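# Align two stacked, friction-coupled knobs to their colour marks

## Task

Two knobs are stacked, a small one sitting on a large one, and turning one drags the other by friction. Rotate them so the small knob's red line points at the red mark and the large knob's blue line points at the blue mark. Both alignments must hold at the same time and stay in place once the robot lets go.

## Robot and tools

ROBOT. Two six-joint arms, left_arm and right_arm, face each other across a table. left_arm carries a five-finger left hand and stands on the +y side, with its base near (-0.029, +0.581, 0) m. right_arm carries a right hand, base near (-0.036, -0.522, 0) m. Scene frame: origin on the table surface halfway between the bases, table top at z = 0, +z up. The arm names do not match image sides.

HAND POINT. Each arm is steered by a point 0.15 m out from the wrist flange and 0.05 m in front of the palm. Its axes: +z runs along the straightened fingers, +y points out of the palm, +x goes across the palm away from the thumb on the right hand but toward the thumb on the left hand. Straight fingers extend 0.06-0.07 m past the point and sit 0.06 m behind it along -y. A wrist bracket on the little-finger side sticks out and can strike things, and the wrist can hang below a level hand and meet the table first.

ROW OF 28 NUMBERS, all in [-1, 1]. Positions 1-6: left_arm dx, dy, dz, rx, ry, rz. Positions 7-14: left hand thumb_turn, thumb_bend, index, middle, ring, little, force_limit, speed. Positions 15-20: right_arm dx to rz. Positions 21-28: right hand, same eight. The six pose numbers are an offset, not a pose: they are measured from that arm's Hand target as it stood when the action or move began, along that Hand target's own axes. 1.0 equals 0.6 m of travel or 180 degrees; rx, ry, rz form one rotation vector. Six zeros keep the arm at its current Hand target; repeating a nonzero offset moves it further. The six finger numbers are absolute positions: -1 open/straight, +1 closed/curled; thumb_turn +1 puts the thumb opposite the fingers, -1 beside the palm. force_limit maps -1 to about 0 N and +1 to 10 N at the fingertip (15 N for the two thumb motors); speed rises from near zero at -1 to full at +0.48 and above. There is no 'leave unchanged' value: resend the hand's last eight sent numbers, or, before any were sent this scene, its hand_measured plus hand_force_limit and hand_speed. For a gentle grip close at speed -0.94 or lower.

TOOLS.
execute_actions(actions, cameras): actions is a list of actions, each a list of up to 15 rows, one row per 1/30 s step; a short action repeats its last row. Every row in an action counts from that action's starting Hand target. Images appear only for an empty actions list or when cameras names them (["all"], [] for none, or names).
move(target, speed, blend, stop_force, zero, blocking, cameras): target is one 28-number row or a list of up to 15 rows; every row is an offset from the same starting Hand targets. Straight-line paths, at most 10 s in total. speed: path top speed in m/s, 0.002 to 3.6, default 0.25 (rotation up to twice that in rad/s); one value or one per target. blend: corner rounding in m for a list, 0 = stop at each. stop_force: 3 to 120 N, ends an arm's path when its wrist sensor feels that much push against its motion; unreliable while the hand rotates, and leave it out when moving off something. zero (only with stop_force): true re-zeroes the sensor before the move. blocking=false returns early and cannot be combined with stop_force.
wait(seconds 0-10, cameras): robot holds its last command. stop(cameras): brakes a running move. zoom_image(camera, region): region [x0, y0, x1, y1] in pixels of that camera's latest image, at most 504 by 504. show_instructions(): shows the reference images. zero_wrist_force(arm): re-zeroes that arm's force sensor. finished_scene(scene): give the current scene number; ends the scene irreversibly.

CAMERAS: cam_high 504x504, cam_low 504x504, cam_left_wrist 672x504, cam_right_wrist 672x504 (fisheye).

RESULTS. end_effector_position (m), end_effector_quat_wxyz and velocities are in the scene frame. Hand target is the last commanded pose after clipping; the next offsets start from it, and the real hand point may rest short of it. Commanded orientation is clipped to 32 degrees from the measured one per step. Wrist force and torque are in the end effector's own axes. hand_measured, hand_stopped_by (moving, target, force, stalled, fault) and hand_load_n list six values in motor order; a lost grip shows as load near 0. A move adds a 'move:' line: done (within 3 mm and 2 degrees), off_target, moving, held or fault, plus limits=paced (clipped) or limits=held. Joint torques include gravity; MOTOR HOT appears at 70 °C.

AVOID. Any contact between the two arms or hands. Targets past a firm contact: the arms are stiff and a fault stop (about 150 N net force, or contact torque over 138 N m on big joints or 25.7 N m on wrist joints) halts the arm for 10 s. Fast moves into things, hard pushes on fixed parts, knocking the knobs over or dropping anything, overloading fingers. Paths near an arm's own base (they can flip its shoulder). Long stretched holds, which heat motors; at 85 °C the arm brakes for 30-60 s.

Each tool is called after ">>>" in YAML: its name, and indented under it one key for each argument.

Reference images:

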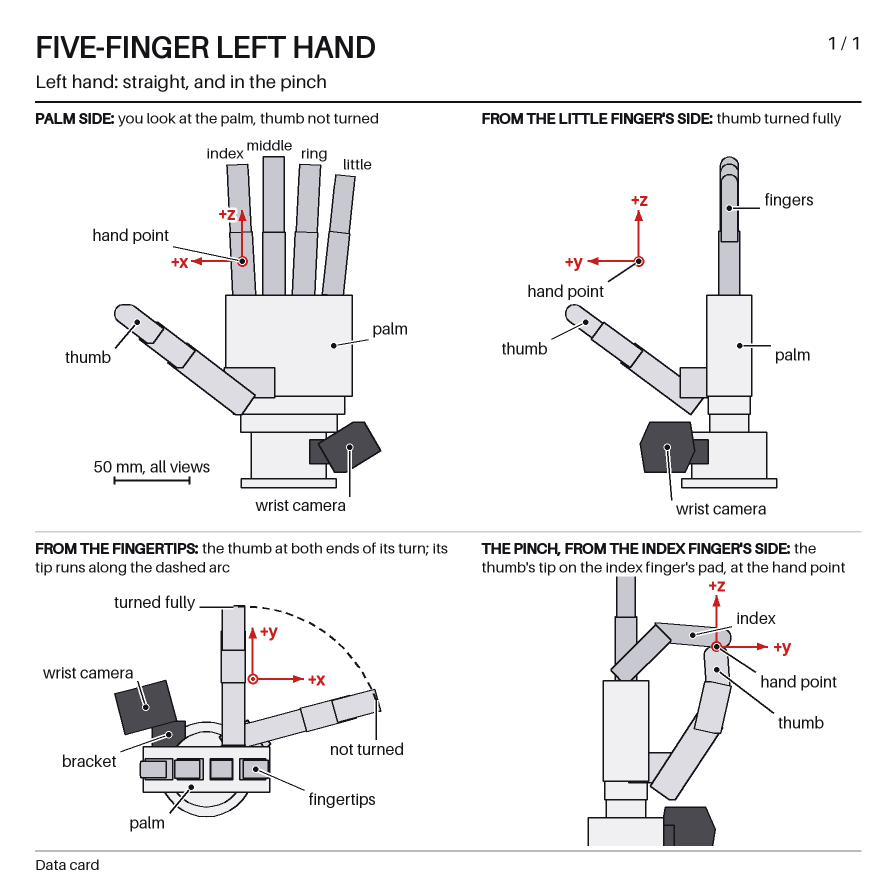

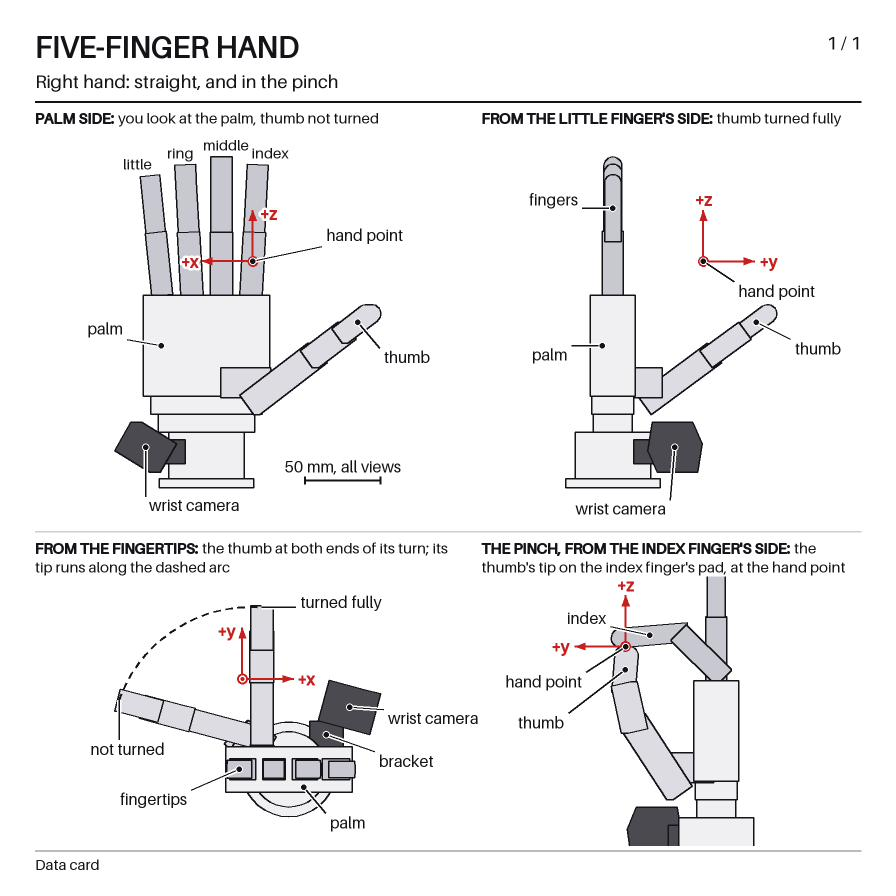

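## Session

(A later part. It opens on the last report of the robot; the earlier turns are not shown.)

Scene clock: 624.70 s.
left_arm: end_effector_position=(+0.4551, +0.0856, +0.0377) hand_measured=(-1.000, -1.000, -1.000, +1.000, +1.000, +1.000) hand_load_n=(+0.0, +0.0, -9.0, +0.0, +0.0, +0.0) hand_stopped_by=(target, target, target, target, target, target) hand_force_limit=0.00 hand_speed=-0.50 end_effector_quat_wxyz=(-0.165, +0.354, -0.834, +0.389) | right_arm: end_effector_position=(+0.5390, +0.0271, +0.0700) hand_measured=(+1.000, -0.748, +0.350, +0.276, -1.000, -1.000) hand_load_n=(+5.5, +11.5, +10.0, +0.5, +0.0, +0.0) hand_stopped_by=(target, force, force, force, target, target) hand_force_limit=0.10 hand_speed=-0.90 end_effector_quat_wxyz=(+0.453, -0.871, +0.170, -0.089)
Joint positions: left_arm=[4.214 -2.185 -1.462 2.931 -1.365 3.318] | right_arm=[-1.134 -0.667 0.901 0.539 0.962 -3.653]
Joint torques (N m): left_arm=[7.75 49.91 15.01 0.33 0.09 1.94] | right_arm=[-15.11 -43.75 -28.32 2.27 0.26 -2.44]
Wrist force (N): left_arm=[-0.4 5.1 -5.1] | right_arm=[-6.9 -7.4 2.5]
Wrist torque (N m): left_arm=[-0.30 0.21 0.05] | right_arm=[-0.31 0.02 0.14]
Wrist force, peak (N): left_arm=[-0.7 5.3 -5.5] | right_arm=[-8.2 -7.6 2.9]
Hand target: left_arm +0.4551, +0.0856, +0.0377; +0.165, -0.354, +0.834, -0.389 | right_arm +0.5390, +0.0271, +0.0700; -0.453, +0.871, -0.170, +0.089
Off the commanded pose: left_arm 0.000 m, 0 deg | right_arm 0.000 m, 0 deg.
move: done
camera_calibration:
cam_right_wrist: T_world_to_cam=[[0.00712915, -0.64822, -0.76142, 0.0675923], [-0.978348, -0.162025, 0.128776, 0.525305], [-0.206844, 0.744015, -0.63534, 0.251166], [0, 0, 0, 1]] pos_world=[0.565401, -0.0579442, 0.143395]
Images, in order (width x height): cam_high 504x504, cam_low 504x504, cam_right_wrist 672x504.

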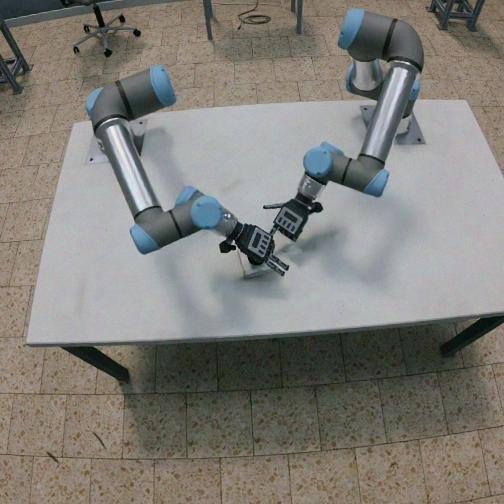

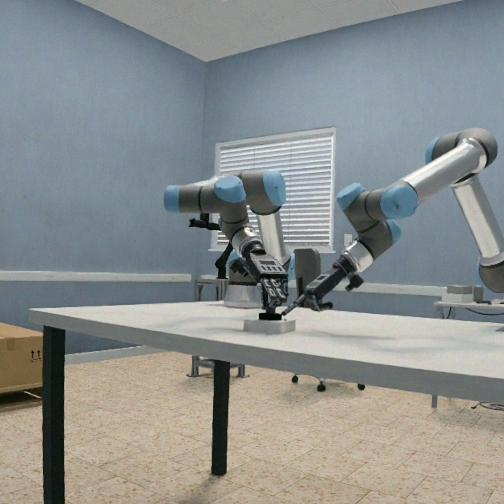

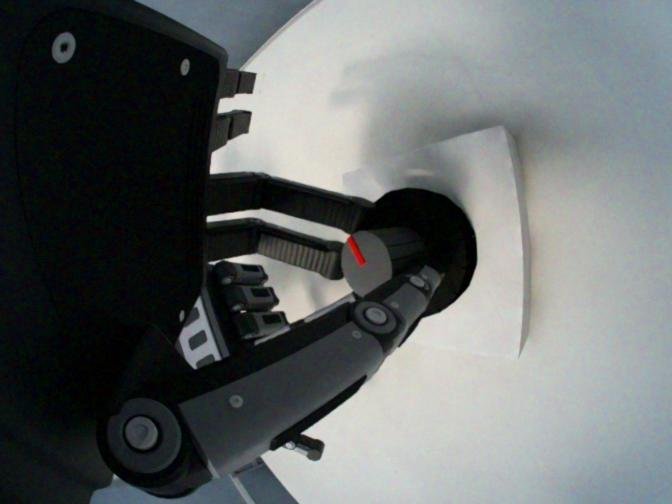

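>>> move:
  target:
    - [0,0,0,0,0,0,-1,-1,-1,1,1,1,0,-0.5,0,0,0,0,0,0,1,-1,-0.3,-0.3,-1,-1,0.1,-0.4]
    - [0,0,0,0,0,0,-1,-1,-1,1,1,1,0,-0.5,0.0152,-0.0024,0.0034,0,0.1137,0.0797,1,-1,-0.3,-0.3,-1,-1,0.1,-0.4]
    - [0,0,0,0,0,0,-1,-1,-1,1,1,1,0,-0.5,0.0307,-0.0008,0.0011,0,0.2275,0.1594,1,-1,-0.3,-0.3,-1,-1,0.1,-0.4]
  speed: 0.2
  blend: [0,0.003,0]
  cameras: ["cam_right_wrist"]

>>> zoom_image:
  camera: "cam_right_wrist"
  region: [320, 170, 520, 370]

Scene clock: 636.83 s.
left_arm: end_effector_position=(+0.4551, +0.0856, +0.0377) hand_measured=(-1.000, -1.000, -1.000, +1.000, +1.000, +1.000) hand_load_n=(-0.5, +0.0, -9.5, +0.0, +0.0, +0.0) hand_stopped_by=(target, target, target, target, target, target) hand_force_limit=0.00 hand_speed=-0.50 end_effector_quat_wxyz=(-0.165, +0.354, -0.834, +0.389) | right_arm: end_effector_position=(+0.5563, +0.0209, +0.0700) hand_measured=(+1.000, -1.000, -0.300, -0.300, -1.000, -1.000) hand_load_n=(+0.0, +0.0, +0.0, +0.0, +0.0, -0.5) hand_stopped_by=(target, target, target, target, target, target) hand_force_limit=0.10 hand_speed=-0.40 end_effector_quat_wxyz=(+0.374, -0.717, +0.522, -0.272)
Joint positions: left_arm=[4.214 -2.185 -1.462 2.931 -1.365 3.318] | right_arm=[-0.945 -0.765 1.059 0.335 1.806 -2.974]
Joint torques (N m): left_arm=[7.33 49.35 15.87 0.38 0.06 1.96] | right_arm=[9.41 -43.26 -30.91 2.43 2.11 1.39]
Wrist force (N): left_arm=[-0.5 5.3 -5.2] | right_arm=[0.5 -1.6 0.8]
Wrist torque (N m): left_arm=[-0.32 0.18 0.04] | right_arm=[0.00 -0.08 -0.09]
Wrist force, peak (N): left_arm=[-1.0 5.6 -5.5] | right_arm=[-7.6 -7.6 1.7]
Hand target: left_arm +0.4551, +0.0856, +0.0377; +0.165, -0.354, +0.834, -0.389 | right_arm +0.5563, +0.0209, +0.0700; -0.373, +0.717, -0.522, +0.272
Off the commanded pose: left_arm 0.000 m, 0 deg | right_arm 0.000 m, 0 deg.
move: done
camera_calibration:
cam_right_wrist: T_world_to_cam=[[-0.491274, -0.421412, -0.762274, 0.336043], [-0.753352, 0.644833, 0.129038, 0.399174], [0.437161, 0.637654, -0.634261, -0.0967268], [0, 0, 0, 1]] pos_world=[0.508093, -0.0541097, 0.143298]
Images, in order (width x height): cam_right_wrist 672x504.

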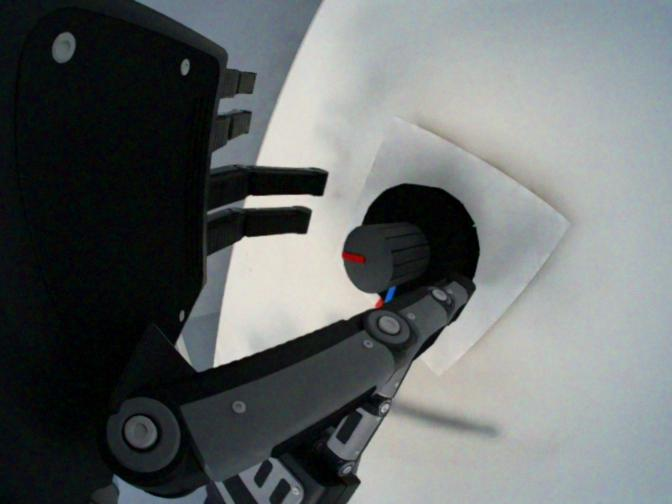

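Scaled by 2.520 from the camera's 672x504 image, which has a finer 960x720 frame.

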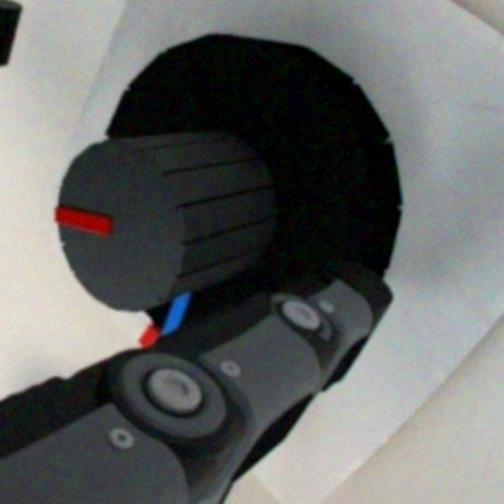

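>>> move:
  target:
    - [0,0,0,0,0,0,-1,-1,-1,1,1,1,0,-0.5,0,0,0,0,0,0,1,-0.3,0.5,0.5,-1,-1,0.1,-0.9]
    - [0,0,0,0,0,0,-1,-1,-1,1,1,1,0,-0.5,-0.0066,0.0025,-0.0036,0,-0.0569,-0.0399,1,-0.3,0.5,0.5,-1,-1,0.1,-0.9]
    - [0,0,0,0,0,0,-1,-1,-1,1,1,1,0,-0.5,-0.012,0.0058,-0.0083,0,-0.1137,-0.0797,1,-0.3,0.5,0.5,-1,-1,0.1,-0.9]
    - [0,0,0,0,0,0,-1,-1,-1,1,1,1,0,-0.5,-0.0161,0.0097,-0.0138,0,-0.1706,-0.1196,1,-0.3,0.5,0.5,-1,-1,0.1,-0.9]
    - [0,0,0,0,0,0,-1,-1,-1,1,1,1,0,-0.5,-0.0187,0.0140,-0.0199,0,-0.2275,-0.1594,1,-0.3,0.5,0.5,-1,-1,0.1,-0.9]
  speed: 0.12
  blend: [0,0.003,0.003,0.003,0]
  cameras: ["cam_right_wrist", "cam_low"]

>>> zoom_image:
  camera: "cam_right_wrist"
  region: [320, 170, 520, 370]

>>> zoom_image:
  camera: "cam_low"
  region: [240, 280, 310, 350]

Scene clock: 669.60 s.
left_arm: end_effector_position=(+0.4551, +0.0856, +0.0377) hand_measured=(-1.000, -1.000, -1.000, +1.000, +1.000, +1.000) hand_load_n=(-0.5, +0.0, -9.0, +0.0, +0.0, +0.0) hand_stopped_by=(target, target, target, target, target, target) hand_force_limit=0.00 hand_speed=-0.50 end_effector_quat_wxyz=(-0.165, +0.354, -0.834, +0.389) | right_arm: end_effector_position=(+0.5390, +0.0271, +0.0700) hand_measured=(+1.000, -0.748, +0.350, +0.276, -1.000, -1.000) hand_load_n=(+6.5, +11.5, +8.0, +0.5, +0.0, +0.0) hand_stopped_by=(target, force, force, force, target, target) hand_force_limit=0.10 hand_speed=-0.90 end_effector_quat_wxyz=(+0.453, -0.871, +0.170, -0.089)
Joint positions: left_arm=[4.214 -2.185 -1.462 2.931 -1.365 3.318] | right_arm=[-1.134 -0.666 0.901 0.54 0.962 -3.653]
Joint torques (N m): left_arm=[6.8 48.07 16.82 0.66 0.13 1.97] | right_arm=[-15.54 -43.74 -29.6 1.68 0.53 -2.44]
Wrist force (N): left_arm=[-0.9 4.9 -5.0] | right_arm=[-8.8 -7.2 0.0]
Wrist torque (N m): left_arm=[-0.31 0.26 0.01] | right_arm=[-0.34 0.10 0.16]
Wrist force, peak (N): left_arm=[-1.1 5.8 -5.6] | right_arm=[-8.8 -7.2 0.0]
Hand target: left_arm +0.4551, +0.0856, +0.0377; +0.165, -0.354, +0.834, -0.389 | right_arm +0.5390, +0.0271, +0.0700; -0.453, +0.871, -0.170, +0.089
Off the commanded pose: left_arm 0.000 m, 0 deg | right_arm 0.000 m, 0 deg.
move: done
camera_calibration:
cam_right_wrist: T_world_to_cam=[[0.0071291, -0.648219, -0.76142, 0.0675163], [-0.978328, -0.162098, 0.128838, 0.525293], [-0.20694, 0.744, -0.635327, 0.251153], [0, 0, 0, 1]] pos_world=[0.565401, -0.0579441, 0.143295]
Images, in order (width x height): cam_low 504x504, cam_right_wrist 672x504.

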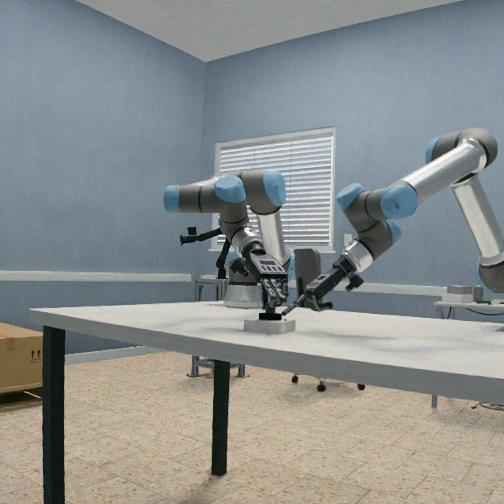

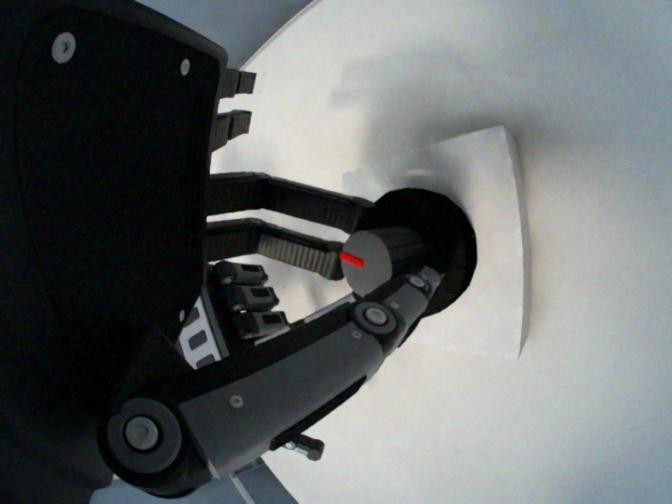

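Scaled by 2.520 from the camera's 672x504 image, which has a finer 960x720 frame.

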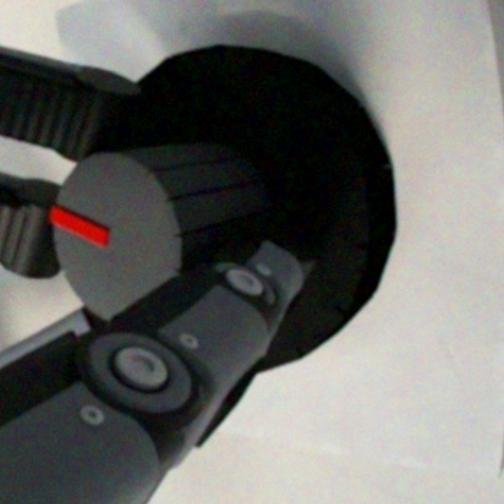

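Scaled by 7.200 from the camera's 504x504 image, which has a finer 720x720 frame.

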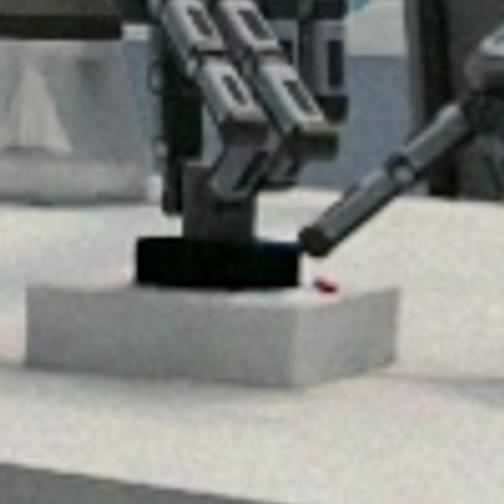

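>>> move:
  target:
    - [0,0,-0.0667,0,0,0,-1,-1,-1,1,1,1,0,-0.5,0,0,0,0,0,0,1,-0.3,0.5,0.5,-1,-1,0.1,-0.9]
    - [0,0,-0.0667,0,0,0,-1,-1,-1,1,1,1,0,-0.5,-0.0048,0.0017,-0.0025,0,-0.041,-0.0287,1,-0.3,0.5,0.5,-1,-1,0.1,-0.9]
  speed: 0.1
  cameras: ["cam_right_wrist", "cam_low"]

>>> zoom_image:
  camera: "cam_low"
  region: [240, 280, 310, 350]

Scene clock: 683.20 s.
left_arm: end_effector_position=(+0.4331, +0.1068, +0.0634) hand_measured=(-1.000, -1.000, -1.000, +1.000, +1.000, +1.000) hand_load_n=(+0.0, +0.0, +0.0, +0.0, +0.0, +0.0) hand_stopped_by=(target, target, target, target, target, target) hand_force_limit=0.00 hand_speed=-0.50 end_effector_quat_wxyz=(-0.165, +0.354, -0.834, +0.389) | right_arm: end_effector_position=(+0.5356, +0.0266, +0.0700) hand_measured=(+1.000, -0.748, +0.350, +0.276, -1.000, -1.000) hand_load_n=(+6.0, +10.5, +9.0, +0.5, +0.0, +0.0) hand_stopped_by=(target, force, force, force, target, target) hand_force_limit=0.10 hand_speed=-0.90 end_effector_quat_wxyz=(+0.459, -0.881, +0.101, -0.054)
Joint positions: left_arm=[4.231 -2.091 -1.544 2.916 -1.352 3.329] | right_arm=[-1.154 -0.585 0.766 0.696 0.842 -3.819]
Joint torques (N m): left_arm=[8.92 47.62 10.23 -2.49 1.76 2.28] | right_arm=[-18.61 -45.82 -31.34 1.87 1.26 -2.96]
Wrist force (N): left_arm=[-1.0 0.1 -0.5] | right_arm=[-10.8 -10.6 2.2]
Wrist torque (N m): left_arm=[-0.29 0.13 -0.07] | right_arm=[-0.37 0.11 0.13]
Wrist force, peak (N): left_arm=[-0.4 5.3 -5.3] | right_arm=[-10.6 -10.7 2.6]
Hand target: left_arm +0.4331, +0.1068, +0.0634; +0.165, -0.354, +0.834, -0.389 | right_arm +0.5356, +0.0266, +0.0700; -0.459, +0.881, -0.101, +0.054
Off the commanded pose: left_arm 0.000 m, 0 deg | right_arm 0.000 m, 0 deg.
move: done
camera_calibration:
cam_right_wrist: T_world_to_cam=[[0.108537, -0.63932, -0.761242, 0.0126648], [-0.94087, -0.313267, 0.128946, 0.505849], [-0.32091, 0.702234, -0.635518, 0.313099], [0, 0, 0, 1]] pos_world=[0.57504, -0.0533062, 0.143394]
Images, in order (width x height): cam_low 504x504, cam_right_wrist 672x504.

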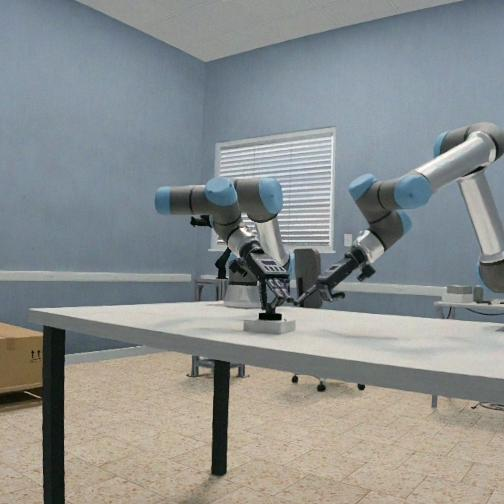

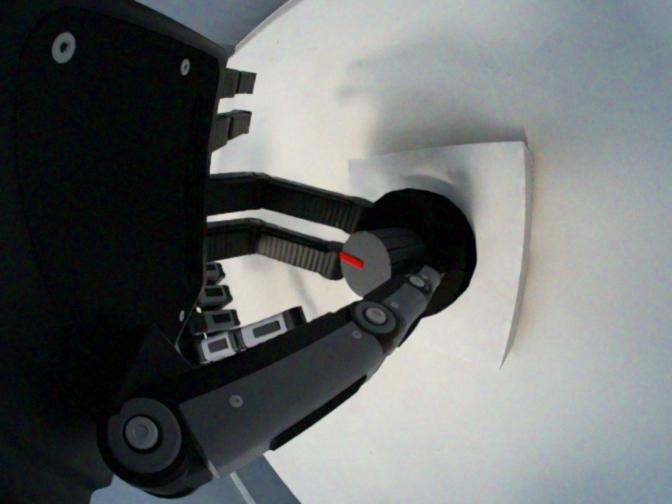

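Scaled by 7.200 from the camera's 504x504 image, which has a finer 720x720 frame.

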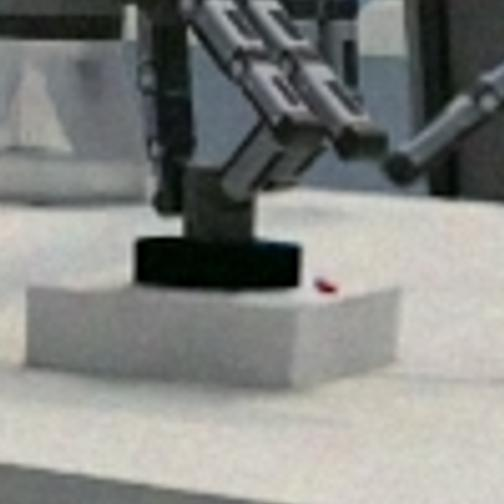

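>>> move:
  target:
    - [0,0,0,0,0,0,-1,-1,-1,1,1,1,0,-0.5,0,0,0,0,0,0,1,-1,-0.3,-0.3,-1,-1,0.1,-0.4]
    - [0,0,-0.08,0,0,0,-1,-1,-1,1,1,1,0,-0.5,0,-0.0683,-0.0478,0,0,0,1,-1,-0.3,-0.3,-1,-1,0.1,-0.4]
    - [0,0,-0.1,0,0,0,-1,-1,-1,1,1,1,0,-0.5,0.0043,-0.1887,0.0078,0,0.1547,0.1084,1,-1,-0.3,-0.3,-1,-1,0.1,-0.4]
  speed: 0.2
  blend: [0,0.02,0]
  cameras: ["cam_right_wrist"]

Scene clock: 704.50 s.
left_arm: end_effector_position=(+0.4000, +0.1388, +0.1020) hand_measured=(-1.000, -1.000, -1.000, +1.000, +1.000, +1.000) hand_load_n=(+0.0, +0.0, +0.0, +0.0, +0.0, +0.0) hand_stopped_by=(target, target, target, target, target, target) hand_force_limit=0.00 hand_speed=-0.50 end_effector_quat_wxyz=(-0.165, +0.354, -0.834, +0.389) | right_arm: end_effector_position=(+0.5536, +0.0930, +0.1600) hand_measured=(+1.000, -1.000, -0.300, -0.300, -1.000, -1.000) hand_load_n=(+0.0, +0.0, +0.0, +0.0, +0.0, +0.0) hand_stopped_by=(target, target, target, target, target, target) hand_force_limit=0.10 hand_speed=-0.40 end_effector_quat_wxyz=(+0.423, -0.813, +0.354, -0.185)
Joint positions: left_arm=[4.26 -1.95 -1.65 2.876 -1.33 3.349] | right_arm=[-0.966 -0.671 0.653 0.635 1.433 -3.24]
Joint torques (N m): left_arm=[8.55 43.11 10.44 -2.72 1.72 2.18] | right_arm=[8.93 -47.92 -31.03 2.61 1.89 1.46]
Wrist force (N): left_arm=[-1.0 -0.1 -0.5] | right_arm=[0.3 -1.6 0.7]
Wrist torque (N m): left_arm=[-0.32 0.13 -0.07] | right_arm=[0.03 -0.06 -0.11]
Wrist force, peak (N): left_arm=[-1.3 0.2 -1.1] | right_arm=[-10.8 -10.9 2.4]
Hand target: left_arm +0.4000, +0.1388, +0.1020; +0.165, -0.354, +0.834, -0.389 | right_arm +0.5536, +0.0930, +0.1601; -0.423, +0.813, -0.354, +0.185
Off the commanded pose: left_arm 0.000 m, 0 deg | right_arm 0.000 m, 0 deg.
move: done
camera_calibration:
cam_right_wrist: T_world_to_cam=[[-0.267108, -0.590084, -0.761875, 0.325164], [-0.955306, 0.266059, 0.128857, 0.486201], [0.126667, 0.762242, -0.634777, 0.0759523], [0, 0, 0, 1]] pos_world=[0.541703, 0.00462212, 0.233297]
Images, in order (width x height): cam_right_wrist 672x504.

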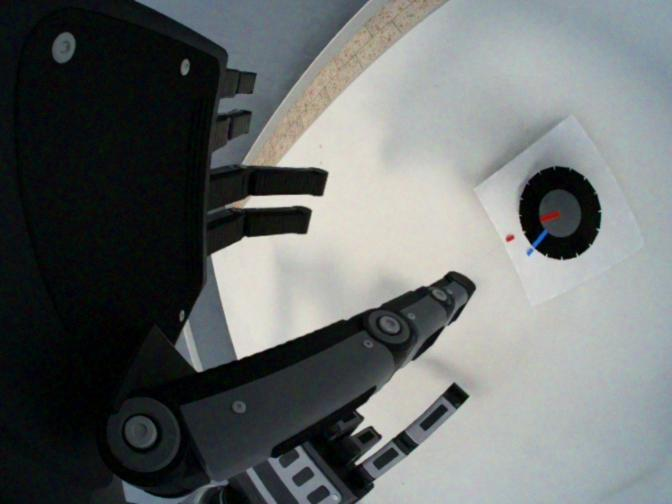

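Great overhead view.

>>> zoom_image:
  camera: "cam_right_wrist"
  region: [495, 150, 625, 280]

Scaled by 3.877 from the camera's 672x504 image, which has a finer 960x720 frame.

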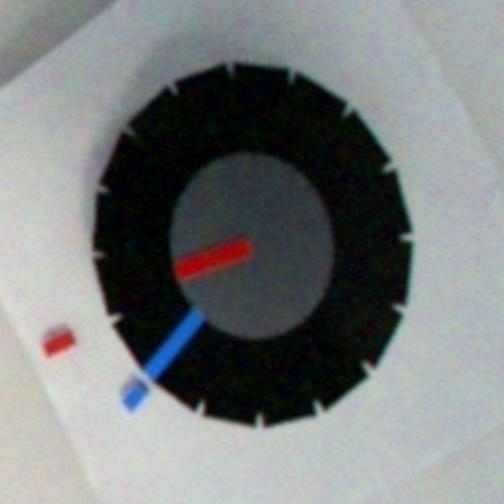

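>>> move:
  target:
    - [0,0,0.1,0,0,0,-1,-1,-1,1,1,1,0,-0.5,0.076,0.1018,-0.0292,0,0,0,1,-1,-0.3,-0.3,-1,-1,0.1,-0.4]
    - [0,0,0.14,0,0,0,-1,-1,-1,1,1,1,0,-0.5,0.076,0.1701,0.0187,0,0,0,1,-1,-0.3,-0.3,-1,-1,0.1,-0.4]
  speed: 0.12
  blend: [0.01,0]

>>> move:
  target: [0,0,0.05,0,0,0,-1,-1,-1,1,1,1,0,-0.5,0,0,0,0,0,0,1,-1,-0.3,-0.3,-1,-1,0.1,-0.4]
  speed: 0.015
  stop_force: 12
  cameras: ["cam_right_wrist", "cam_low"]

>>> zoom_image:
  camera: "cam_right_wrist"
  region: [320, 170, 520, 370]

>>> zoom_image:
  camera: "cam_low"
  region: [240, 280, 310, 350]

Scene clock: 734.70 s.
left_arm: end_effector_position=(+0.4463, +0.0941, +0.0480) hand_measured=(-1.000, -1.000, -1.000, +1.000, +1.000, +1.000) hand_load_n=(+0.0, +0.0, +0.0, +0.0, +0.5, +0.0) hand_stopped_by=(target, target, target, target, target, target) hand_force_limit=0.00 hand_speed=-0.50 end_effector_quat_wxyz=(-0.165, +0.354, -0.834, +0.389) | right_arm: end_effector_position=(+0.5486, +0.0260, +0.0701) hand_measured=(+1.000, -1.000, -0.300, -0.300, -1.000, -1.000) hand_load_n=(+0.0, +0.0, +0.0, +0.0, +0.0, +0.0) hand_stopped_by=(target, target, target, target, target, target) hand_force_limit=0.10 hand_speed=-0.40 end_effector_quat_wxyz=(+0.423, -0.813, +0.354, -0.185)
Joint positions: left_arm=[4.221 -2.147 -1.496 2.926 -1.36 3.322] | right_arm=[-1.051 -0.782 1.088 0.319 1.364 -3.291]
Joint torques (N m): left_arm=[-9.81 23.85 26.89 2.15 -0.63 -2.8] | right_arm=[-8.7 -42.72 -9.83 -2.06 -1.33 1.34]
Wrist force (N): left_arm=[-1.3 0.2 -0.1] | right_arm=[0.6 -1.7 0.6]
Wrist torque (N m): left_arm=[-0.30 0.19 0.01] | right_arm=[-0.02 -0.10 0.05]
Wrist force, peak (N): left_arm=[-1.0 0.1 -1.2] | right_arm=[0.5 -2.3 0.8]
Hand target: left_arm +0.4463, +0.0941, +0.0480; +0.165, -0.354, +0.834, -0.389 | right_arm +0.5486, +0.0260, +0.0700; -0.423, +0.813, -0.354, +0.185
Off the commanded pose: left_arm 0.000 m, 0 deg | right_arm 0.000 m, 0 deg.
move: done

Scene clock: 736.97 s.
left_arm: end_effector_position=(+0.4551, +0.0856, +0.0377) hand_measured=(-1.000, -1.000, -1.000, +1.000, +1.000, +1.000) hand_load_n=(+0.0, +0.0, -8.0, +0.0, +0.0, +0.0) hand_stopped_by=(target, target, target, target, target, target) hand_force_limit=0.00 hand_speed=-0.50 end_effector_quat_wxyz=(-0.165, +0.354, -0.834, +0.389) | right_arm: end_effector_position=(+0.5486, +0.0260, +0.0700) hand_measured=(+1.000, -1.000, -0.300, -0.300, -1.000, -1.000) hand_load_n=(+0.0, +0.0, +0.0, +0.0, +0.0, +0.0) hand_stopped_by=(target, target, target, target, target, target) hand_force_limit=0.10 hand_speed=-0.40 end_effector_quat_wxyz=(+0.423, -0.813, +0.354, -0.185)
Joint positions: left_arm=[4.214 -2.185 -1.462 2.931 -1.365 3.318] | right_arm=[-1.051 -0.782 1.088 0.319 1.364 -3.291]
Joint torques (N m): left_arm=[8.23 51.25 13.31 2.54 1.57 2.01] | right_arm=[-9.19 -42.48 -9.2 -2.14 -1.22 1.23]
Wrist force (N): left_arm=[-1.7 4.5 -5.3] | right_arm=[0.5 -1.7 0.5]
Wrist torque (N m): left_arm=[-0.24 0.09 -0.03] | right_arm=[0.00 -0.08 0.04]
Wrist force, peak (N): left_arm=[-1.9 4.1 -16.0] | right_arm=[0.4 -1.9 1.1]
Hand target: left_arm +0.4551, +0.0856, +0.0377; +0.165, -0.354, +0.834, -0.389 (not the last commanded pose) | right_arm +0.5486, +0.0260, +0.0700; -0.423, +0.813, -0.354, +0.185
Off the commanded pose: left_arm 0.014 m, 0 deg | right_arm 0.000 m, 0 deg.
move: contact (left_arm)
camera_calibration:
cam_right_wrist: T_world_to_cam=[[-0.267243, -0.590087, -0.761826, 0.215762], [-0.955256, 0.266221, 0.12889, 0.510731], [0.126757, 0.762184, -0.63483, 0.0704938], [0, 0, 0, 1]] pos_world=[0.536604, -0.0623781, 0.143296]
Images, in order (width x height): cam_low 504x504, cam_right_wrist 672x504.

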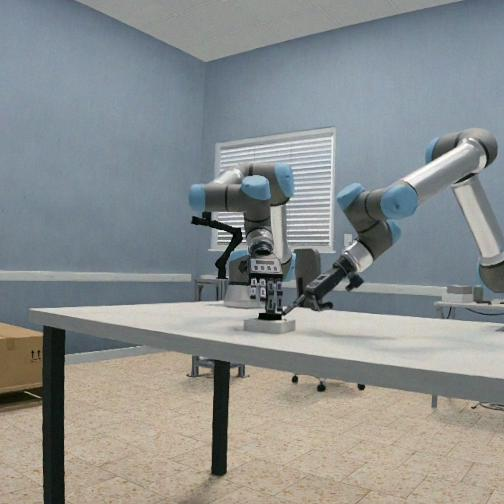

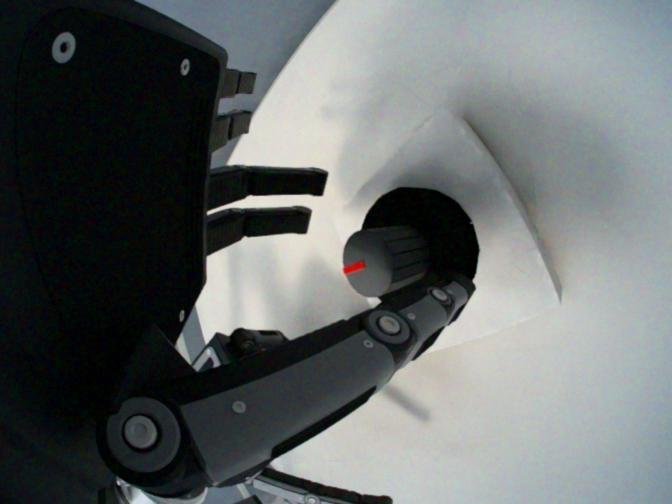

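Scaled by 2.520 from the camera's 672x504 image, which has a finer 960x720 frame.

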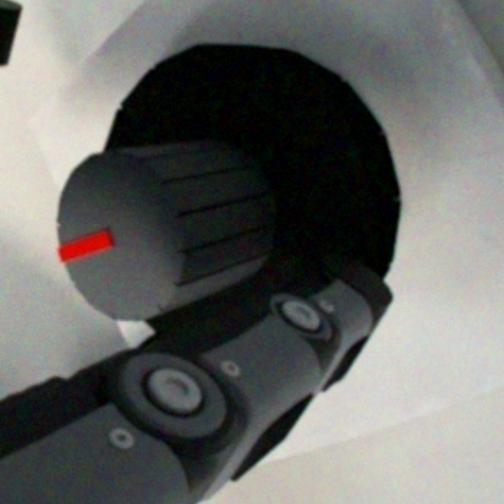

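Scaled by 7.200 from the camera's 504x504 image, which has a finer 720x720 frame.

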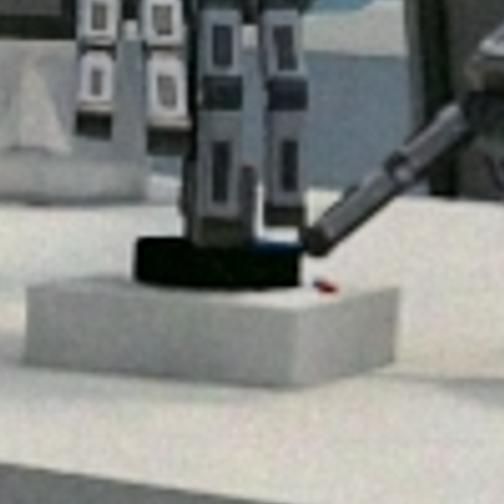

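>>> move:
  target:
    - [0,0,0,0,0,0,-1,-1,-1,1,1,1,0,-0.5,0,0,0,0,0,0,1,-0.3,0.5,0.5,-1,-1,0.1,-0.9]
    - [0,0,0,0,0,0,-1,-1,-1,1,1,1,0,-0.5,-0.0085,0.0035,-0.005,0,-0.0751,-0.0526,1,-0.3,0.5,0.5,-1,-1,0.1,-0.9]
  speed: 0.1
  cameras: ["cam_right_wrist"]

>>> zoom_image:
  camera: "cam_right_wrist"
  region: [320, 170, 520, 370]

Scene clock: 753.77 s.
left_arm: end_effector_position=(+0.4551, +0.0856, +0.0377) hand_measured=(-1.000, -1.000, -1.000, +1.000, +1.000, +1.000) hand_load_n=(-0.5, +0.0, -7.5, +0.0, +0.0, +0.0) hand_stopped_by=(target, target, target, target, target, target) hand_force_limit=0.00 hand_speed=-0.50 end_effector_quat_wxyz=(-0.165, +0.354, -0.834, +0.389) | right_arm: end_effector_position=(+0.5425, +0.0272, +0.0700) hand_measured=(+1.000, -0.760, +0.350, +0.294, -1.000, -1.000) hand_load_n=(+4.5, +8.0, +8.0, +5.0, +0.0, +0.0) hand_stopped_by=(target, force, force, force, target, target) hand_force_limit=0.10 hand_speed=-0.90 end_effector_quat_wxyz=(+0.445, -0.855, +0.234, -0.123)
Joint positions: left_arm=[4.214 -2.185 -1.462 2.931 -1.365 3.318] | right_arm=[-1.11 -0.721 0.991 0.434 1.089 -3.517]
Joint torques (N m): left_arm=[8.37 51.81 13.86 -0.11 1.45 1.89] | right_arm=[-12.94 -44.9 -28.92 3.09 -0.88 -1.89]
Wrist force (N): left_arm=[-0.2 4.0 -4.9] | right_arm=[-2.7 -3.6 5.0]
Wrist torque (N m): left_arm=[-0.29 0.24 0.07] | right_arm=[-0.06 -0.08 0.13]
Wrist force, peak (N): left_arm=[-2.0 4.9 -5.5] | right_arm=[-1.3 -1.2 8.7]
Hand target: left_arm +0.4551, +0.0856, +0.0377; +0.165, -0.354, +0.834, -0.389 | right_arm +0.5425, +0.0272, +0.0700; -0.445, +0.856, -0.234, +0.123
Off the commanded pose: left_arm 0.000 m, 0 deg | right_arm 0.000 m, 0 deg.
move: done
camera_calibration:
cam_right_wrist: T_world_to_cam=[[-0.0887774, -0.641953, -0.761587, 0.119449], [-0.991532, -0.015796, 0.128897, 0.531857], [-0.0947756, 0.766581, -0.635115, 0.190483], [0, 0, 0, 1]] pos_world=[0.556011, -0.0609388, 0.143395]
Images, in order (width x height): cam_right_wrist 672x504.

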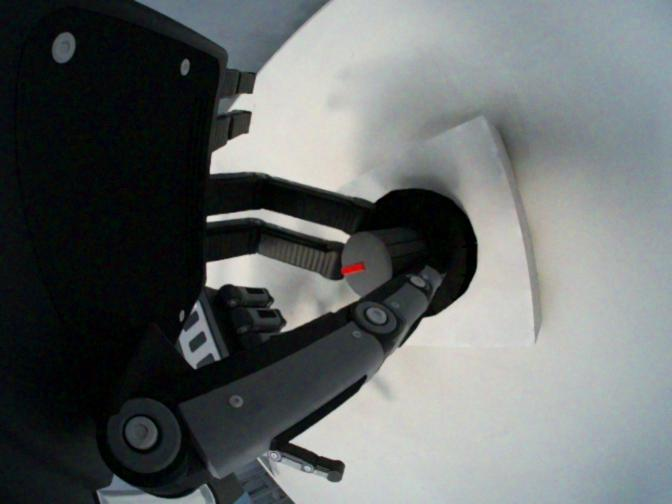

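Scaled by 2.520 from the camera's 672x504 image, which has a finer 960x720 frame.

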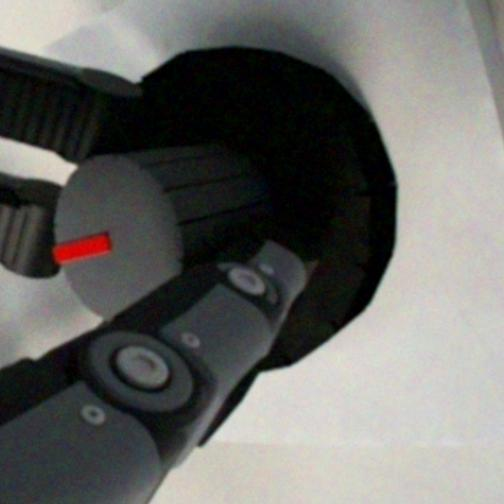

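>>> zoom_image:
  camera: "cam_right_wrist"
  region: [335, 225, 395, 305]

>>> wait:
  seconds: 0
  cameras: ["cam_low"]

>>> zoom_image:
  camera: "cam_low"
  region: [240, 280, 310, 350]

Scaled by 6.300 from the camera's 672x504 image, which has a finer 960x720 frame.

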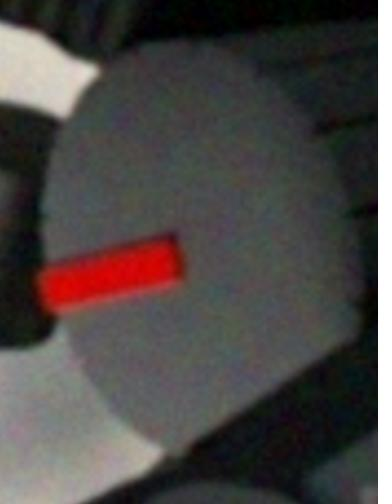

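Scene clock: 763.13 s.
left_arm: end_effector_position=(+0.4551, +0.0856, +0.0377) hand_measured=(-1.000, -1.000, -1.000, +1.000, +1.000, +1.000) hand_load_n=(+0.0, +0.0, -7.5, +0.0, +0.0, +0.0) hand_stopped_by=(target, target, target, target, target, target) hand_force_limit=0.00 hand_speed=-0.50 end_effector_quat_wxyz=(-0.165, +0.354, -0.834, +0.389) | right_arm: end_effector_position=(+0.5425, +0.0272, +0.0700) hand_measured=(+1.000, -0.760, +0.350, +0.294, -1.000, -1.000) hand_load_n=(+4.5, +8.0, +8.0, +4.5, +0.0, +0.0) hand_stopped_by=(target, force, force, force, target, target) hand_force_limit=0.10 hand_speed=-0.90 end_effector_quat_wxyz=(+0.445, -0.856, +0.234, -0.123)
Joint positions: left_arm=[4.214 -2.185 -1.462 2.931 -1.365 3.318] | right_arm=[-1.11 -0.721 0.99 0.434 1.089 -3.518]
Joint torques (N m): left_arm=[8.54 51.25 13.67 0 1.42 1.93] | right_arm=[-12.23 -45.23 -29.73 3.05 -0.54 -1.89]
Wrist force (N): left_arm=[-0.4 4.3 -5.3] | right_arm=[-2.7 -3.6 5.1]
Wrist torque (N m): left_arm=[-0.21 0.26 0.05] | right_arm=[-0.09 -0.10 0.14]
Wrist force, peak (N): left_arm=[-0.2 4.5 -5.6] | right_arm=[-2.9 -4.0 5.1]
Hand target: left_arm +0.4551, +0.0856, +0.0377; +0.165, -0.354, +0.834, -0.389 | right_arm +0.5425, +0.0272, +0.0700; -0.445, +0.856, -0.234, +0.123
Off the commanded pose: left_arm 0.000 m, 0 deg | right_arm 0.000 m, 0 deg.
Images, in order (width x height): cam_low 504x504.

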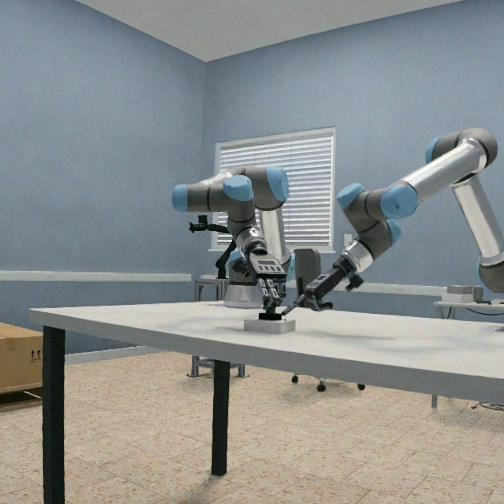

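Scaled by 7.200 from the camera's 504x504 image, which has a finer 720x720 frame.

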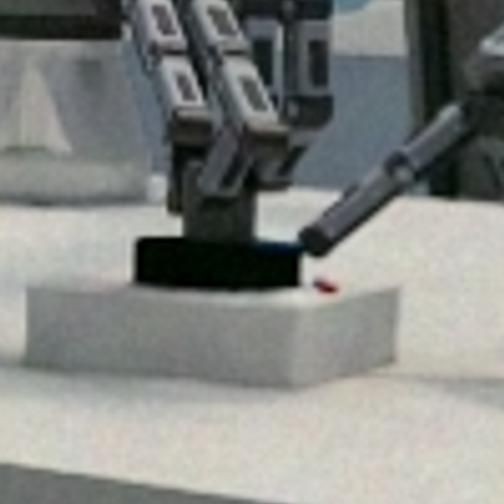

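>>> move:
  target: [0,0,0,0,0,0,-1,-1,-1,1,1,1,0,-0.5,0.0047,-0.0012,0.0017,0,0.0364,0.0255,1,-0.3,0.5,0.5,-1,-1,0.1,-0.9]
  speed: 0.1
  cameras: ["cam_right_wrist"]

>>> zoom_image:
  camera: "cam_right_wrist"
  region: [335, 225, 395, 305]

Scene clock: 773.40 s.
left_arm: end_effector_position=(+0.4551, +0.0856, +0.0377) hand_measured=(-1.000, -1.000, -1.000, +1.000, +1.000, +1.000) hand_load_n=(-0.5, +0.0, -7.5, +0.0, +0.0, +0.0) hand_stopped_by=(target, target, target, target, target, target) hand_force_limit=0.00 hand_speed=-0.50 end_effector_quat_wxyz=(-0.165, +0.354, -0.834, +0.389) | right_arm: end_effector_position=(+0.5455, +0.0268, +0.0700) hand_measured=(+1.000, -0.760, +0.350, +0.294, -1.000, -1.000) hand_load_n=(-0.5, +9.0, +6.5, +5.5, +0.0, +0.0) hand_stopped_by=(target, force, force, force, target, target) hand_force_limit=0.10 hand_speed=-0.90 end_effector_quat_wxyz=(+0.436, -0.837, +0.293, -0.153)
Joint positions: left_arm=[4.214 -2.185 -1.462 2.931 -1.365 3.318] | right_arm=[-1.084 -0.758 1.05 0.365 1.219 -3.403]
Joint torques (N m): left_arm=[8.13 51.59 14.23 0.17 1.29 1.95] | right_arm=[6.63 -67.14 -9.6 -2.07 1.79 1.11]
Wrist force (N): left_arm=[-2.2 4.5 -5.6] | right_arm=[-1.6 -0.5 4.8]
Wrist torque (N m): left_arm=[-0.19 0.14 -0.07] | right_arm=[0.04 -0.15 -0.07]
Wrist force, peak (N): left_arm=[-2.0 4.4 -5.8] | right_arm=[-5.4 -5.8 5.3]
Hand target: left_arm +0.4551, +0.0856, +0.0377; +0.165, -0.354, +0.834, -0.389 | right_arm +0.5455, +0.0268, +0.0700; -0.436, +0.837, -0.293, +0.153
Off the commanded pose: left_arm 0.000 m, 0 deg | right_arm 0.000 m, 0 deg.
move: done
camera_calibration:
cam_right_wrist: T_world_to_cam=[[-0.176934, -0.623274, -0.761724, 0.167156], [-0.984145, 0.121783, 0.128951, 0.527189], [0.0123933, 0.772462, -0.63494, 0.132376], [0, 0, 0, 1]] pos_world=[0.546765, -0.0622746, 0.143396]
Images, in order (width x height): cam_right_wrist 672x504.

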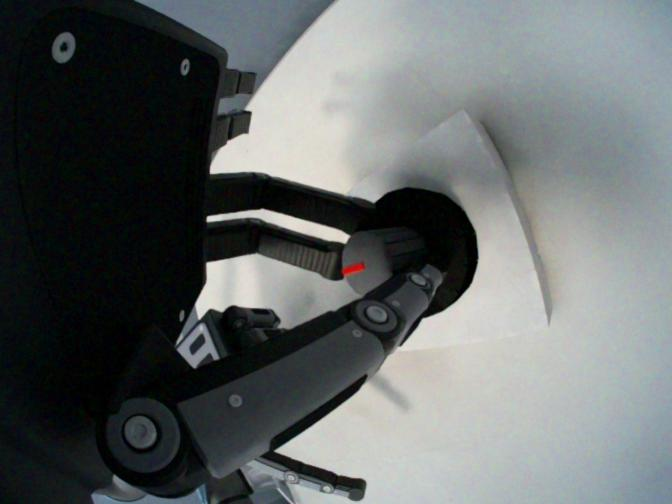

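Scaled by 6.300 from the camera's 672x504 image, which has a finer 960x720 frame.

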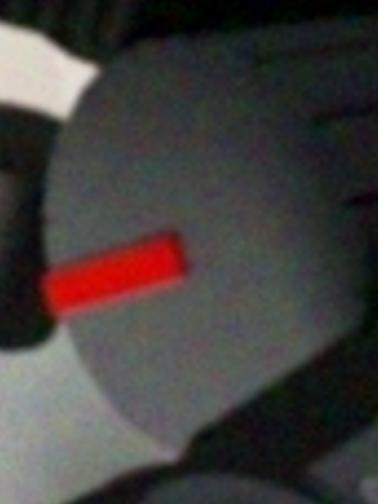

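>>> move:
  target: [0,0,0,0,0,0,-1,-1,-1,1,1,1,0,-0.5,0.0019,-0.0005,0.0008,0,0.015,0.0105,1,-0.3,0.5,0.5,-1,-1,0.1,-0.9]
  speed: 0.1
  cameras: ["cam_right_wrist"]

>>> zoom_image:
  camera: "cam_right_wrist"
  region: [335, 225, 395, 305]

Scene clock: 792.50 s.
left_arm: end_effector_position=(+0.4551, +0.0856, +0.0377) hand_measured=(-1.000, -1.000, -1.000, +1.000, +1.000, +1.000) hand_load_n=(-0.5, +0.0, -8.0, +0.0, +0.0, +0.0) hand_stopped_by=(target, target, target, target, target, target) hand_force_limit=0.00 hand_speed=-0.50 end_effector_quat_wxyz=(-0.165, +0.354, -0.834, +0.389) | right_arm: end_effector_position=(+0.5468, +0.0266, +0.0700) hand_measured=(+1.000, -0.760, +0.350, +0.294, -1.000, -1.000) hand_load_n=(-1.5, +9.5, +6.5, +5.5, +0.0, +0.0) hand_stopped_by=(target, force, force, force, target, target) hand_force_limit=0.10 hand_speed=-0.90 end_effector_quat_wxyz=(+0.431, -0.828, +0.317, -0.166)
Joint positions: left_arm=[4.214 -2.185 -1.462 2.931 -1.365 3.318] | right_arm=[-1.071 -0.769 1.067 0.344 1.274 -3.359]
Joint torques (N m): left_arm=[8.17 51.07 14.49 0.08 1.36 1.89] | right_arm=[7.78 -66.83 -9.54 -1.95 1.51 1.36]
Motor temperatures (°C): left_arm=[35 33 35 42 41 38] | right_arm=[32 31 33 34 37 36]
Wrist force (N): left_arm=[-2.1 4.3 -5.4] | right_arm=[-0.1 -0.2 4.0]
Wrist torque (N m): left_arm=[-0.25 0.13 -0.06] | right_arm=[0.01 -0.12 -0.11]
Wrist force, peak (N): left_arm=[-2.3 4.7 -5.6] | right_arm=[-1.9 -0.9 4.9]
Hand target: left_arm +0.4551, +0.0856, +0.0377; +0.165, -0.354, +0.834, -0.389 | right_arm +0.5468, +0.0266, +0.0700; -0.431, +0.828, -0.317, +0.166
Off the commanded pose: left_arm 0.000 m, 0 deg | right_arm 0.000 m, 0 deg.
move: done
camera_calibration:
cam_right_wrist: T_world_to_cam=[[-0.212455, -0.612056, -0.761742, 0.186252], [-0.975518, 0.17817, 0.12892, 0.52227], [0.0568133, 0.770482, -0.634925, 0.108282], [0, 0, 0, 1]] pos_world=[0.542902, -0.0624859, 0.143296]
Images, in order (width x height): cam_right_wrist 672x504.

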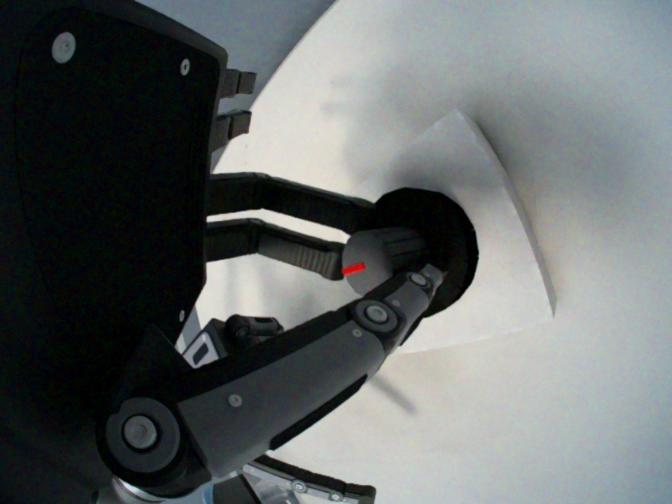

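Scaled by 6.300 from the camera's 672x504 image, which has a finer 960x720 frame.

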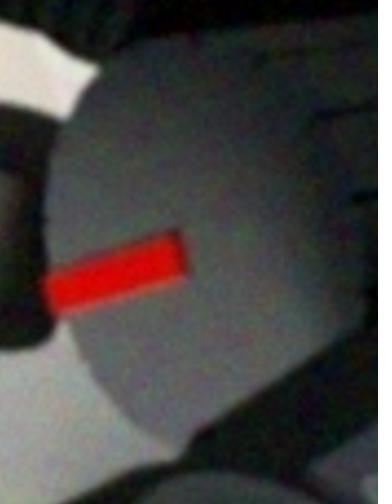

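>>> move:
  target:
    - [0,0,0,0,0,0,-1,-1,-1,1,1,1,0,-0.5,0,0,0,0,0,0,1,-1,-0.3,-0.3,-1,-1,0.1,-0.4]
    - [0,0,0,0,0,0,-1,-1,-1,1,1,1,0,-0.5,0,-0.0683,-0.0478,0,0,0,1,-1,-0.3,-0.3,-1,-1,0.1,-0.4]
    - [0,0,-0.15,0,0,0,-1,-1,-1,1,1,1,0,-0.5,-0.0658,-0.1743,-0.0127,0,0.0237,0.0166,1,-1,-0.3,-0.3,-1,-1,0.1,-0.4]
  speed: 0.15
  blend: [0,0,0]
  cameras: ["cam_right_wrist"]

>>> zoom_image:
  camera: "cam_right_wrist"
  region: [495, 150, 625, 280]

Scene clock: 805.33 s.
left_arm: end_effector_position=(+0.4055, +0.1334, +0.0955) hand_measured=(-1.000, -1.000, -1.000, +1.000, +1.000, +1.000) hand_load_n=(+0.0, +0.0, +0.0, +0.0, +0.0, +0.0) hand_stopped_by=(target, target, target, target, target, target) hand_force_limit=0.00 hand_speed=-0.50 end_effector_quat_wxyz=(-0.165, +0.354, -0.834, +0.389) | right_arm: end_effector_position=(+0.5532, +0.0930, +0.1600) hand_measured=(+1.000, -1.000, -0.300, -0.300, -1.000, -1.000) hand_load_n=(+0.0, -0.5, +0.0, +0.0, +0.0, +0.0) hand_stopped_by=(target, target, target, target, target, target) hand_force_limit=0.10 hand_speed=-0.40 end_effector_quat_wxyz=(+0.423, -0.813, +0.354, -0.185)
Joint positions: left_arm=[4.255 -1.974 -1.634 2.885 -1.334 3.345] | right_arm=[-0.965 -0.673 0.656 0.634 1.434 -3.24]
Joint torques (N m): left_arm=[8.71 44.08 10.43 -2.74 1.82 2.22] | right_arm=[8.65 -48.03 -31.68 2.3 1.63 1.32]
Wrist force (N): left_arm=[-1.2 0.3 -0.4] | right_arm=[0.2 -1.9 0.7]
Wrist torque (N m): left_arm=[-0.26 0.15 -0.09] | right_arm=[-0.02 -0.05 -0.12]
Wrist force, peak (N): left_arm=[-2.2 4.6 -5.8] | right_arm=[-0.1 -0.2 4.1]
Hand target: left_arm +0.4055, +0.1334, +0.0956; +0.165, -0.354, +0.834, -0.389 | right_arm +0.5532, +0.0930, +0.1600; -0.423, +0.813, -0.354, +0.185
Off the commanded pose: left_arm 0.000 m, 0 deg | right_arm 0.000 m, 0 deg.
move: done
camera_calibration:
cam_right_wrist: T_world_to_cam=[[-0.267161, -0.590049, -0.761884, 0.325061], [-0.955278, 0.266166, 0.128841, 0.485711], [0.126765, 0.762232, -0.634769, 0.0759609], [0, 0, 0, 1]] pos_world=[0.541204, 0.00462185, 0.233297]
Images, in order (width x height): cam_right_wrist 672x504.

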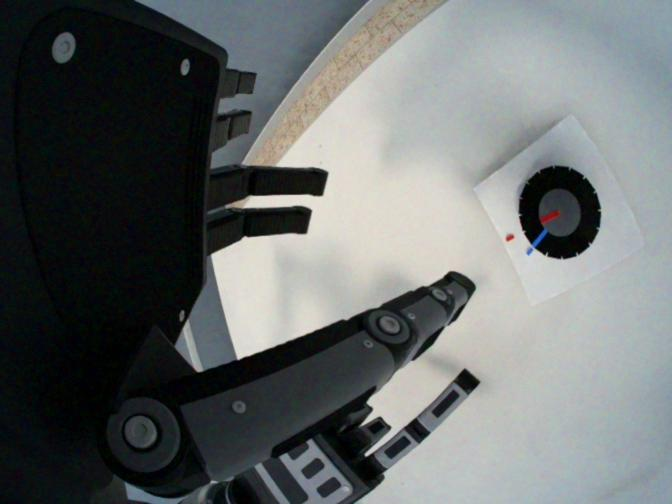

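Scaled by 3.877 from the camera's 672x504 image, which has a finer 960x720 frame.

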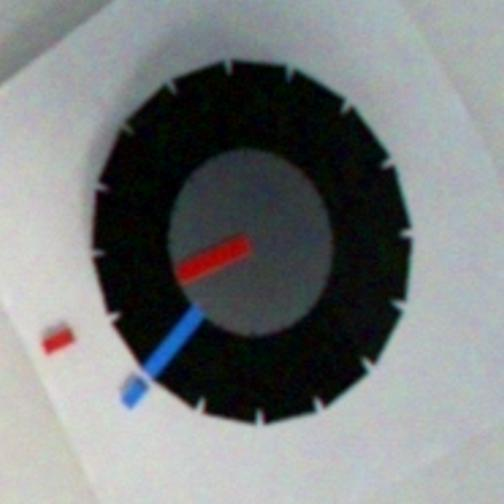

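>>> zoom_image:
  camera: "cam_right_wrist"
  region: [500, 190, 580, 260]

Scaled by 6.300 from the camera's 672x504 image, which has a finer 960x720 frame.

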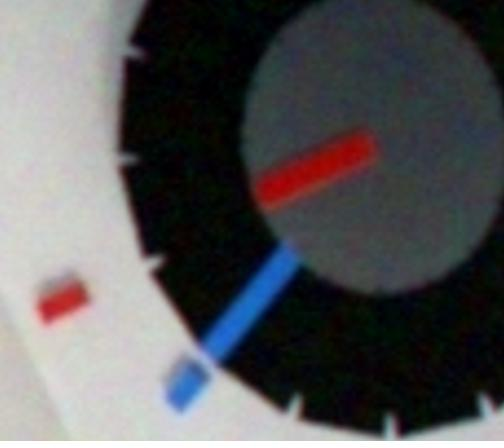

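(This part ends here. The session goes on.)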